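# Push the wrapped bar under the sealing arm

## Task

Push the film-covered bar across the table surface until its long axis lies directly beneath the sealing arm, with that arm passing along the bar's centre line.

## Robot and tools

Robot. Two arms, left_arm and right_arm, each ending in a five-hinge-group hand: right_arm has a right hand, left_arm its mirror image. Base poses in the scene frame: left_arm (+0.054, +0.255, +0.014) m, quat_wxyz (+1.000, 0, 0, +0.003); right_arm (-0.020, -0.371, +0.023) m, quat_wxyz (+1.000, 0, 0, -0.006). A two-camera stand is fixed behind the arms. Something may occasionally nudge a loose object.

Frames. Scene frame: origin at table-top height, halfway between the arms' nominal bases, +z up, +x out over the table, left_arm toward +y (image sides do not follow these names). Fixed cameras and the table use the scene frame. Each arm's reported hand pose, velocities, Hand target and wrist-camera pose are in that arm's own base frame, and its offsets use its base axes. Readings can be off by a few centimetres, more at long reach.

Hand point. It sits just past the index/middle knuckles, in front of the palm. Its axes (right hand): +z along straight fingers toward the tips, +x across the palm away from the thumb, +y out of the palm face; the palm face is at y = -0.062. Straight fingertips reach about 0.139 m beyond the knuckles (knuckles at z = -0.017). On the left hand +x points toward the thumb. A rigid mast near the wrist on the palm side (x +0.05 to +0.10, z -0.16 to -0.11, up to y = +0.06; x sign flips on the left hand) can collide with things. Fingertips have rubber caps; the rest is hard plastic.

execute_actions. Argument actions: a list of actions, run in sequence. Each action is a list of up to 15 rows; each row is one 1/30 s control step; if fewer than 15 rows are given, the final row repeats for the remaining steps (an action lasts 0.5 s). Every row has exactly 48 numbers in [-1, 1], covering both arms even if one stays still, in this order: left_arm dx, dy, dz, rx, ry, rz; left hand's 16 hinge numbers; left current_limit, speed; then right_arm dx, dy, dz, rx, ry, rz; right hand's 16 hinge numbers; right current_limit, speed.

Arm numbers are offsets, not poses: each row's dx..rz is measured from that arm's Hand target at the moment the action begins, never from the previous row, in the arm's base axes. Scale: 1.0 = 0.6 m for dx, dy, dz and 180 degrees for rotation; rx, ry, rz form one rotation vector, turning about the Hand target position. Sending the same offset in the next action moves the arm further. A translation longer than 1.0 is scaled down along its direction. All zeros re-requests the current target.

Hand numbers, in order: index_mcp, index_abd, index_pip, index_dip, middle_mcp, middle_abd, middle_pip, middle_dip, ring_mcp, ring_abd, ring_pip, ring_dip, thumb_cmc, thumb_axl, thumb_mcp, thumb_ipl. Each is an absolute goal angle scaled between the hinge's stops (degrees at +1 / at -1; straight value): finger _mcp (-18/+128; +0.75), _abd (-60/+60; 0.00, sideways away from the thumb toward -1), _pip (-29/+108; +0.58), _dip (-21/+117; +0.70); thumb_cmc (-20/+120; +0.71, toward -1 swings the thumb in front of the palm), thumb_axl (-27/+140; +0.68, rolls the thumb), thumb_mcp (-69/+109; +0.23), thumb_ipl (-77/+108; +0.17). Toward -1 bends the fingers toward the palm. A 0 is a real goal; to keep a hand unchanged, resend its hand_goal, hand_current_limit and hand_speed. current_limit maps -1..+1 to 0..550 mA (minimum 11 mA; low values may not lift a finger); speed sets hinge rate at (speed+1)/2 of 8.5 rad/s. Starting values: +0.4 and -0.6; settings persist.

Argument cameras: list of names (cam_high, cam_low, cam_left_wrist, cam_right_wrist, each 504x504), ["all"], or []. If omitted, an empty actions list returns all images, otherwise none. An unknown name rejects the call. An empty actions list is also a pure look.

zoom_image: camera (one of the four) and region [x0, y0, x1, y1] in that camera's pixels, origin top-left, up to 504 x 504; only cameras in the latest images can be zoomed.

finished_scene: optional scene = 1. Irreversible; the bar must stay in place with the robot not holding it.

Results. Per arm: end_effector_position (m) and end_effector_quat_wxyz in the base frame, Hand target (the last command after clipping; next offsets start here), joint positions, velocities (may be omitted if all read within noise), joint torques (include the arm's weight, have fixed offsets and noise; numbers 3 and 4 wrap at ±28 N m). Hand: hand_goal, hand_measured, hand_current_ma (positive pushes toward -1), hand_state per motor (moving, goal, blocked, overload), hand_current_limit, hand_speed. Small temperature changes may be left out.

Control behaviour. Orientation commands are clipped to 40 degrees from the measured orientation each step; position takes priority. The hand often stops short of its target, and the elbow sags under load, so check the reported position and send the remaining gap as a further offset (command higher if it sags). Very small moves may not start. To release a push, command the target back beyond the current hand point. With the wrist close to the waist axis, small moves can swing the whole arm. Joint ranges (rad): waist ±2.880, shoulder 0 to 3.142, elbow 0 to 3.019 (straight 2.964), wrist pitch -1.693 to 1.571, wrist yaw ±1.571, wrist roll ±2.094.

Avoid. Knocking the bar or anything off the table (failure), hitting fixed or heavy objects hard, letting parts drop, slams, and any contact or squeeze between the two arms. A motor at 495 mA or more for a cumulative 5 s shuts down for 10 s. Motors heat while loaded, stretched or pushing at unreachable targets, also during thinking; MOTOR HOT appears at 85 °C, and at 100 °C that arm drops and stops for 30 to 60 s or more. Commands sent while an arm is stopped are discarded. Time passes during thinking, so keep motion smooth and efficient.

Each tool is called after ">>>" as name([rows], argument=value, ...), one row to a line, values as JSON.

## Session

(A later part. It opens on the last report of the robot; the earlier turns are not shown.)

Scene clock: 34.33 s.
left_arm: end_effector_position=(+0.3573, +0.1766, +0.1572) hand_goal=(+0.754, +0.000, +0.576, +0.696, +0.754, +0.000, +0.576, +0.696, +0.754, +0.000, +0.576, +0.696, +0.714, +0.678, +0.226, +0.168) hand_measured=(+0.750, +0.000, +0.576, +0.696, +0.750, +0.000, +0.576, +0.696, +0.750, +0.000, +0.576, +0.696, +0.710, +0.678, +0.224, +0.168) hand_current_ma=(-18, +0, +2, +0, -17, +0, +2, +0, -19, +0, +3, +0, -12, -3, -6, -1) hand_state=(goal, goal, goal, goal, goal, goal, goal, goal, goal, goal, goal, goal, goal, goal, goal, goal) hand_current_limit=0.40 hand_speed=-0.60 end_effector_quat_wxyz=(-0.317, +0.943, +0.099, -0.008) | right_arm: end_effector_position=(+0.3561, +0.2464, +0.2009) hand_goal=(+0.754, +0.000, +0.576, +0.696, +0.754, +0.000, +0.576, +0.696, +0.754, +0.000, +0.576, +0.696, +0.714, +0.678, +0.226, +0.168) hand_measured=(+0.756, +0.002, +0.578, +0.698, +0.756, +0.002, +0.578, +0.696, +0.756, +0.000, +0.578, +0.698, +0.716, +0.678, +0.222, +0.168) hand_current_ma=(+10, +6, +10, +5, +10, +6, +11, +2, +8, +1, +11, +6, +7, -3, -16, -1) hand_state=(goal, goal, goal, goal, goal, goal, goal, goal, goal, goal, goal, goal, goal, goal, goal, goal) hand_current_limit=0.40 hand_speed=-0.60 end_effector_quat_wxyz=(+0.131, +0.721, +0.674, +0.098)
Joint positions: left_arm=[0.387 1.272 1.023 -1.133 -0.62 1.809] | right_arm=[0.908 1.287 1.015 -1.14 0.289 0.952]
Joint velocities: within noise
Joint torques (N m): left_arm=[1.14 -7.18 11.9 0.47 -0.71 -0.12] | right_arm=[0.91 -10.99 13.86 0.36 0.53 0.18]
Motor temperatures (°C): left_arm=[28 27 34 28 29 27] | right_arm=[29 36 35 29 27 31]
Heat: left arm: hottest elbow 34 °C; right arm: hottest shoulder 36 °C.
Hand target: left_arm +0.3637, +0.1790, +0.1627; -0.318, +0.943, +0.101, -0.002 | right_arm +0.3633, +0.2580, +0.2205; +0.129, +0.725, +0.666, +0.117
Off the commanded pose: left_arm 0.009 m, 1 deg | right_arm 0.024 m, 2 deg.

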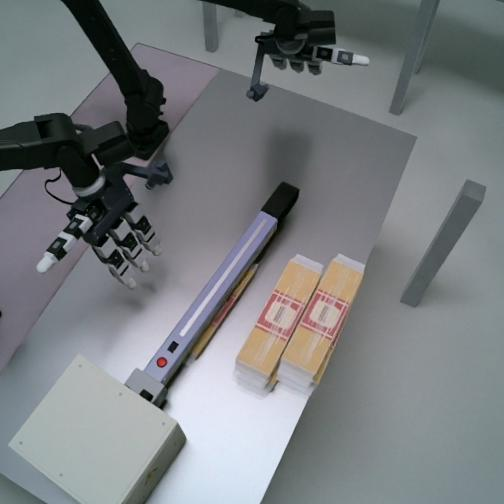

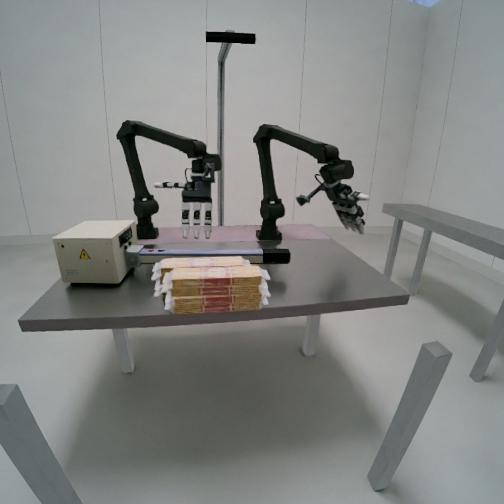

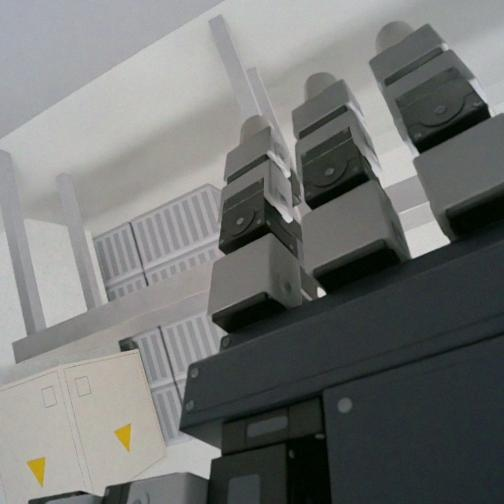

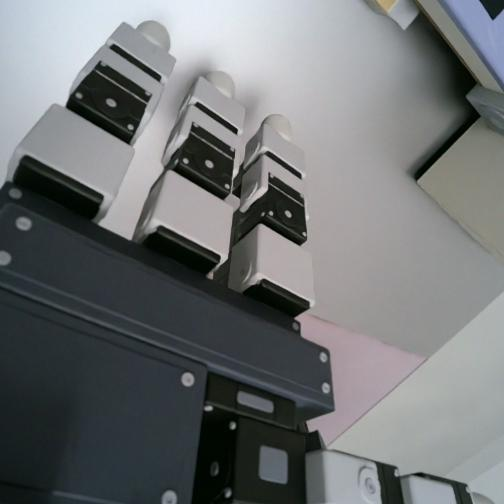

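>>> execute_actions([
  [[0,0,0,0,0,0,0.754,0,0.576,0.696,0.754,0,0.576,0.696,0.754,0,0.576,0.696,0.714,0.678,0.226,0.168,0.4,-0.6,0.003,-0.006,0.01,0,0,0,0.754,0,0.576,0.696,0.754,0,0.576,0.696,0.754,0,0.576,0.696,0.714,0.678,0.226,0.168,0.4,-0.6],[0,0,0,0,0,0,0.754,0,0.576,0.696,0.754,0,0.576,0.696,0.754,0,0.576,0.696,0.714,0.678,0.226,0.168,0.4,-0.6,0.006,-0.013,0.022,0,0,0,0.754,0,0.576,0.696,0.754,0,0.576,0.696,0.754,0,0.576,0.696,0.714,0.678,0.226,0.168,0.4,-0.6],[0,0,0,0,0,0,0.754,0,0.576,0.696,0.754,0,0.576,0.696,0.754,0,0.576,0.696,0.714,0.678,0.226,0.168,0.4,-0.6,0.009,-0.022,0.036,0,0,0,0.754,0,0.576,0.696,0.754,0,0.576,0.696,0.754,0,0.576,0.696,0.714,0.678,0.226,0.168,0.4,-0.6],[0,0,0,0,0,0,0.754,0,0.576,0.696,0.754,0,0.576,0.696,0.754,0,0.576,0.696,0.714,0.678,0.226,0.168,0.4,-0.6,0.012,-0.032,0.052,0,0,0,0.754,0,0.576,0.696,0.754,0,0.576,0.696,0.754,0,0.576,0.696,0.714,0.678,0.226,0.168,0.4,-0.6],[0,0,0,0,0,0,0.754,0,0.576,0.696,0.754,0,0.576,0.696,0.754,0,0.576,0.696,0.714,0.678,0.226,0.168,0.4,-0.6,0.016,-0.044,0.07,0,0,0,0.754,0,0.576,0.696,0.754,0,0.576,0.696,0.754,0,0.576,0.696,0.714,0.678,0.226,0.168,0.4,-0.6],[0,0,0,0,0,0,0.754,0,0.576,0.696,0.754,0,0.576,0.696,0.754,0,0.576,0.696,0.714,0.678,0.226,0.168,0.4,-0.6,0.02,-0.056,0.088,0,0,0,0.754,0,0.576,0.696,0.754,0,0.576,0.696,0.754,0,0.576,0.696,0.714,0.678,0.226,0.168,0.4,-0.6],[0,0,0,0,0,0,0.754,0,0.576,0.696,0.754,0,0.576,0.696,0.754,0,0.576,0.696,0.714,0.678,0.226,0.168,0.4,-0.6,0.024,-0.068,0.106,0,0,0,0.754,0,0.576,0.696,0.754,0,0.576,0.696,0.754,0,0.576,0.696,0.714,0.678,0.226,0.168,0.4,-0.6],[0,0,0,0,0,0,0.754,0,0.576,0.696,0.754,0,0.576,0.696,0.754,0,0.576,0.696,0.714,0.678,0.226,0.168,0.4,-0.6,0.028,-0.08,0.124,0,0,0,0.754,0,0.576,0.696,0.754,0,0.576,0.696,0.754,0,0.576,0.696,0.714,0.678,0.226,0.168,0.4,-0.6],[0,0,0,0,0,0,0.754,0,0.576,0.696,0.754,0,0.576,0.696,0.754,0,0.576,0.696,0.714,0.678,0.226,0.168,0.4,-0.6,0.032,-0.092,0.14,0,0,0,0.754,0,0.576,0.696,0.754,0,0.576,0.696,0.754,0,0.576,0.696,0.714,0.678,0.226,0.168,0.4,-0.6],[0,0,0,0,0,0,0.754,0,0.576,0.696,0.754,0,0.576,0.696,0.754,0,0.576,0.696,0.714,0.678,0.226,0.168,0.4,-0.6,0.036,-0.103,0.156,0,0,0,0.754,0,0.576,0.696,0.754,0,0.576,0.696,0.754,0,0.576,0.696,0.714,0.678,0.226,0.168,0.4,-0.6],[0,0,0,0,0,0,0.754,0,0.576,0.696,0.754,0,0.576,0.696,0.754,0,0.576,0.696,0.714,0.678,0.226,0.168,0.4,-0.6,0.04,-0.112,0.17,0,0,0,0.754,0,0.576,0.696,0.754,0,0.576,0.696,0.754,0,0.576,0.696,0.714,0.678,0.226,0.168,0.4,-0.6],[0,0,0,0,0,0,0.754,0,0.576,0.696,0.754,0,0.576,0.696,0.754,0,0.576,0.696,0.714,0.678,0.226,0.168,0.4,-0.6,0.044,-0.12,0.182,0,0,0,0.754,0,0.576,0.696,0.754,0,0.576,0.696,0.754,0,0.576,0.696,0.714,0.678,0.226,0.168,0.4,-0.6],[0,0,0,0,0,0,0.754,0,0.576,0.696,0.754,0,0.576,0.696,0.754,0,0.576,0.696,0.714,0.678,0.226,0.168,0.4,-0.6,0.047,-0.126,0.19,0,0,0,0.754,0,0.576,0.696,0.754,0,0.576,0.696,0.754,0,0.576,0.696,0.714,0.678,0.226,0.168,0.4,-0.6],[0,0,0,0,0,0,0.754,0,0.576,0.696,0.754,0,0.576,0.696,0.754,0,0.576,0.696,0.714,0.678,0.226,0.168,0.4,-0.6,0.049,-0.13,0.196,0,0,0,0.754,0,0.576,0.696,0.754,0,0.576,0.696,0.754,0,0.576,0.696,0.714,0.678,0.226,0.168,0.4,-0.6],[0,0,0,0,0,0,0.754,0,0.576,0.696,0.754,0,0.576,0.696,0.754,0,0.576,0.696,0.714,0.678,0.226,0.168,0.4,-0.6,0.05,-0.133,0.2,0,0,0,0.754,0,0.576,0.696,0.754,0,0.576,0.696,0.754,0,0.576,0.696,0.714,0.678,0.226,0.168,0.4,-0.6]],
], cameras=["cam_right_wrist", "cam_high"])

Scene clock: 36.60 s.
left_arm: end_effector_position=(+0.3573, +0.1766, +0.1572) hand_goal=(+0.754, +0.000, +0.576, +0.696, +0.754, +0.000, +0.576, +0.696, +0.754, +0.000, +0.576, +0.696, +0.714, +0.678, +0.226, +0.168) hand_measured=(+0.750, +0.000, +0.576, +0.696, +0.750, +0.000, +0.576, +0.696, +0.750, +0.000, +0.576, +0.696, +0.710, +0.678, +0.224, +0.168) hand_current_ma=(-18, +0, +2, +0, -17, +0, +2, +0, -19, +0, +3, +0, -12, -3, -6, -1) hand_state=(goal, goal, goal, goal, goal, goal, goal, goal, goal, goal, goal, goal, goal, goal, goal, goal) hand_current_limit=0.40 hand_speed=-0.60 end_effector_quat_wxyz=(-0.317, +0.943, +0.099, -0.008) | right_arm: end_effector_position=(+0.3802, +0.1699, +0.3224) hand_goal=(+0.754, +0.000, +0.576, +0.696, +0.754, +0.000, +0.576, +0.696, +0.754, +0.000, +0.576, +0.696, +0.714, +0.678, +0.226, +0.168) hand_measured=(+0.756, +0.002, +0.578, +0.698, +0.756, +0.002, +0.578, +0.696, +0.756, +0.000, +0.578, +0.698, +0.716, +0.678, +0.222, +0.168) hand_current_ma=(+10, +6, +10, +5, +10, +6, +11, +2, +8, +1, +11, +6, +7, -3, -16, -1) hand_state=(goal, goal, goal, goal, goal, goal, goal, goal, goal, goal, goal, goal, goal, goal, goal, goal) hand_current_limit=0.40 hand_speed=-0.60 end_effector_quat_wxyz=(+0.137, +0.730, +0.660, +0.111)
Joint positions: left_arm=[0.387 1.272 1.023 -1.133 -0.62 1.809] | right_arm=[0.711 1.133 1.199 -1.401 0.267 0.78]
Joint torques (N m): left_arm=[1.08 -7.12 11.89 0.5 -0.71 -0.12] | right_arm=[-0.15 -8.47 13.53 0.49 0.31 -0.13]
Heat: left arm: hottest elbow 34 °C; right arm: hottest shoulder 36 °C.
Hand target: left_arm +0.3637, +0.1790, +0.1627; -0.318, +0.943, +0.101, -0.002 | right_arm +0.3934, +0.1781, +0.3404; +0.129, +0.725, +0.666, +0.116
Off the commanded pose: left_arm 0.009 m, 1 deg | right_arm 0.024 m, 1 deg.
Images, in order (width x height): cam_high 504x504, cam_right_wrist 504x504.

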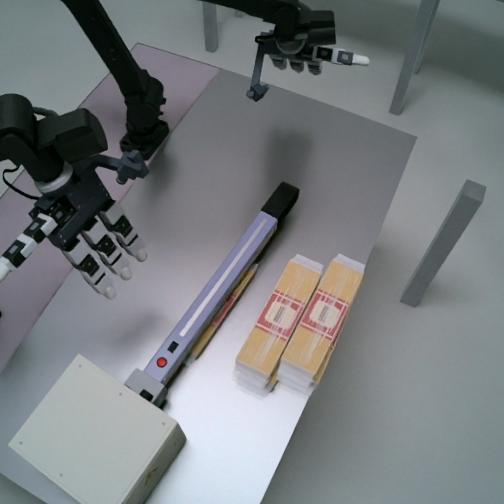

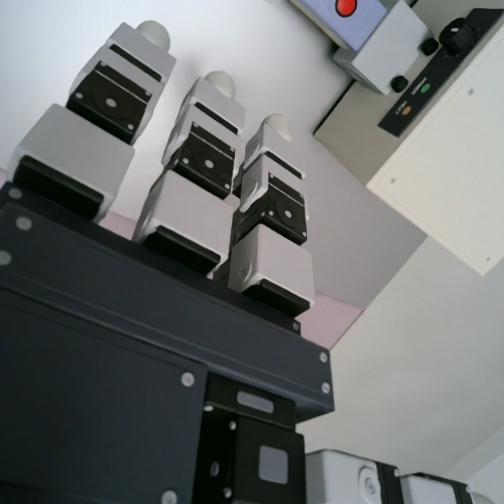

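>>> execute_actions([
  [[0,0,0,0,0,0,0.754,0,0.576,0.696,0.754,0,0.576,0.696,0.754,0,0.576,0.696,0.714,0.678,0.226,0.168,0.4,-0.6,0.008,0.004,0,0,0,0,0.754,0,0.576,0.696,0.754,0,0.576,0.696,0.754,0,0.576,0.696,0.714,0.678,0.226,0.168,0.4,-0.6],[0,0,0,0,0,0,0.754,0,0.576,0.696,0.754,0,0.576,0.696,0.754,0,0.576,0.696,0.714,0.678,0.226,0.168,0.4,-0.6,0.02,0.01,0,0,0,0,0.754,0,0.576,0.696,0.754,0,0.576,0.696,0.754,0,0.576,0.696,0.714,0.678,0.226,0.168,0.4,-0.6],[0,0,0,0,0,0,0.754,0,0.576,0.696,0.754,0,0.576,0.696,0.754,0,0.576,0.696,0.714,0.678,0.226,0.168,0.4,-0.6,0.034,0.017,0,0,0,0,0.754,0,0.576,0.696,0.754,0,0.576,0.696,0.754,0,0.576,0.696,0.714,0.678,0.226,0.168,0.4,-0.6],[0,0,0,0,0,0,0.754,0,0.576,0.696,0.754,0,0.576,0.696,0.754,0,0.576,0.696,0.714,0.678,0.226,0.168,0.4,-0.6,0.05,0.025,0,0,0,0,0.754,0,0.576,0.696,0.754,0,0.576,0.696,0.754,0,0.576,0.696,0.714,0.678,0.226,0.168,0.4,-0.6],[0,0,0,0,0,0,0.754,0,0.576,0.696,0.754,0,0.576,0.696,0.754,0,0.576,0.696,0.714,0.678,0.226,0.168,0.4,-0.6,0.067,0.033,0,0,0,0,0.754,0,0.576,0.696,0.754,0,0.576,0.696,0.754,0,0.576,0.696,0.714,0.678,0.226,0.168,0.4,-0.6],[0,0,0,0,0,0,0.754,0,0.576,0.696,0.754,0,0.576,0.696,0.754,0,0.576,0.696,0.714,0.678,0.226,0.168,0.4,-0.6,0.084,0.042,0,0,0,0,0.754,0,0.576,0.696,0.754,0,0.576,0.696,0.754,0,0.576,0.696,0.714,0.678,0.226,0.168,0.4,-0.6],[0,0,0,0,0,0,0.754,0,0.576,0.696,0.754,0,0.576,0.696,0.754,0,0.576,0.696,0.714,0.678,0.226,0.168,0.4,-0.6,0.1,0.05,0,0,0,0,0.754,0,0.576,0.696,0.754,0,0.576,0.696,0.754,0,0.576,0.696,0.714,0.678,0.226,0.168,0.4,-0.6],[0,0,0,0,0,0,0.754,0,0.576,0.696,0.754,0,0.576,0.696,0.754,0,0.576,0.696,0.714,0.678,0.226,0.168,0.4,-0.6,0.115,0.058,0,0,0,0,0.754,0,0.576,0.696,0.754,0,0.576,0.696,0.754,0,0.576,0.696,0.714,0.678,0.226,0.168,0.4,-0.6],[0,0,0,0,0,0,0.754,0,0.576,0.696,0.754,0,0.576,0.696,0.754,0,0.576,0.696,0.714,0.678,0.226,0.168,0.4,-0.6,0.128,0.064,0,0,0,0,0.754,0,0.576,0.696,0.754,0,0.576,0.696,0.754,0,0.576,0.696,0.714,0.678,0.226,0.168,0.4,-0.6],[0,0,0,0,0,0,0.754,0,0.576,0.696,0.754,0,0.576,0.696,0.754,0,0.576,0.696,0.714,0.678,0.226,0.168,0.4,-0.6,0.14,0.07,0,0,0,0,0.754,0,0.576,0.696,0.754,0,0.576,0.696,0.754,0,0.576,0.696,0.714,0.678,0.226,0.168,0.4,-0.6],[0,0,0,0,0,0,0.754,0,0.576,0.696,0.754,0,0.576,0.696,0.754,0,0.576,0.696,0.714,0.678,0.226,0.168,0.4,-0.6,0.15,0.075,0,0,0,0,0.754,0,0.576,0.696,0.754,0,0.576,0.696,0.754,0,0.576,0.696,0.714,0.678,0.226,0.168,0.4,-0.6],[0,0,0,0,0,0,0.754,0,0.576,0.696,0.754,0,0.576,0.696,0.754,0,0.576,0.696,0.714,0.678,0.226,0.168,0.4,-0.6,0.158,0.079,0,0,0,0,0.754,0,0.576,0.696,0.754,0,0.576,0.696,0.754,0,0.576,0.696,0.714,0.678,0.226,0.168,0.4,-0.6],[0,0,0,0,0,0,0.754,0,0.576,0.696,0.754,0,0.576,0.696,0.754,0,0.576,0.696,0.714,0.678,0.226,0.168,0.4,-0.6,0.163,0.081,0,0,0,0,0.754,0,0.576,0.696,0.754,0,0.576,0.696,0.754,0,0.576,0.696,0.714,0.678,0.226,0.168,0.4,-0.6],[0,0,0,0,0,0,0.754,0,0.576,0.696,0.754,0,0.576,0.696,0.754,0,0.576,0.696,0.714,0.678,0.226,0.168,0.4,-0.6,0.166,0.083,0,0,0,0,0.754,0,0.576,0.696,0.754,0,0.576,0.696,0.754,0,0.576,0.696,0.714,0.678,0.226,0.168,0.4,-0.6]],
], cameras=["cam_right_wrist", "cam_high"])

Scene clock: 38.33 s.
left_arm: end_effector_position=(+0.3573, +0.1766, +0.1572) hand_goal=(+0.754, +0.000, +0.576, +0.696, +0.754, +0.000, +0.576, +0.696, +0.754, +0.000, +0.576, +0.696, +0.714, +0.678, +0.226, +0.168) hand_measured=(+0.750, +0.000, +0.576, +0.696, +0.750, +0.000, +0.576, +0.696, +0.750, +0.000, +0.576, +0.696, +0.710, +0.678, +0.224, +0.168) hand_current_ma=(-18, +0, +2, +0, -17, +0, +2, +0, -19, +0, +3, +0, -12, -3, -6, -1) hand_state=(goal, goal, goal, goal, goal, goal, goal, goal, goal, goal, goal, goal, goal, goal, goal, goal) hand_current_limit=0.40 hand_speed=-0.60 end_effector_quat_wxyz=(-0.317, +0.943, +0.099, -0.008) | right_arm: end_effector_position=(+0.4764, +0.2190, +0.3161) hand_goal=(+0.754, +0.000, +0.576, +0.696, +0.754, +0.000, +0.576, +0.696, +0.754, +0.000, +0.576, +0.696, +0.714, +0.678, +0.226, +0.168) hand_measured=(+0.756, +0.002, +0.578, +0.698, +0.756, +0.002, +0.578, +0.696, +0.756, +0.000, +0.578, +0.698, +0.716, +0.678, +0.222, +0.168) hand_current_ma=(+10, +6, +10, +5, +10, +6, +11, +2, +8, +1, +11, +6, +8, -3, -16, -1) hand_state=(goal, goal, goal, goal, goal, goal, goal, goal, goal, goal, goal, goal, goal, goal, goal, goal) hand_current_limit=0.40 hand_speed=-0.60 end_effector_quat_wxyz=(+0.128, +0.728, +0.667, +0.095)
Joint positions: left_arm=[0.387 1.272 1.023 -1.133 -0.62 1.809] | right_arm=[0.645 1.422 1.45 -1.379 0.235 0.707]
Joint torques (N m): left_arm=[1.2 -7.06 11.92 0.51 -0.71 -0.11] | right_arm=[-0.26 -14.04 14.93 0.94 0.28 -0.14]
Heat: left arm: hottest elbow 34 °C; right arm: hottest shoulder 36 °C.
Hand target: left_arm +0.3637, +0.1790, +0.1627; -0.318, +0.943, +0.101, -0.002 | right_arm +0.4930, +0.2281, +0.3405; +0.128, +0.725, +0.666, +0.117
Off the commanded pose: left_arm 0.009 m, 1 deg | right_arm 0.031 m, 2 deg.
Images, in order (width x height): cam_high 504x504, cam_right_wrist 504x504.

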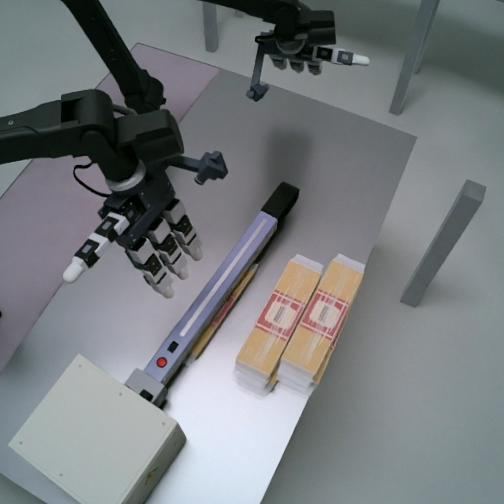

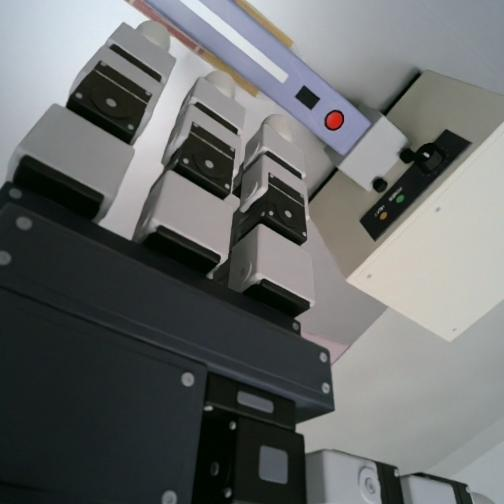

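Now the bar shows on both sides of the arm.

>>> zoom_image(camera="cam_right_wrist", region=[120, 0, 380, 200])

Scaled by 1.938.

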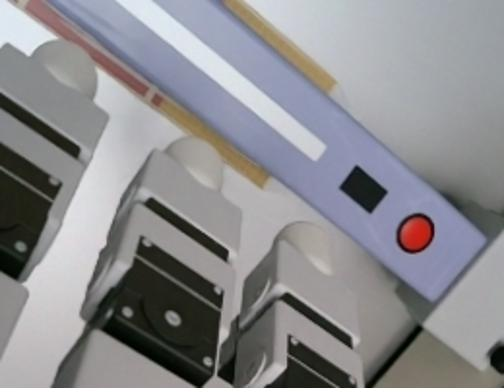

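>>> finished_scene()

The scene is finished: the task was done.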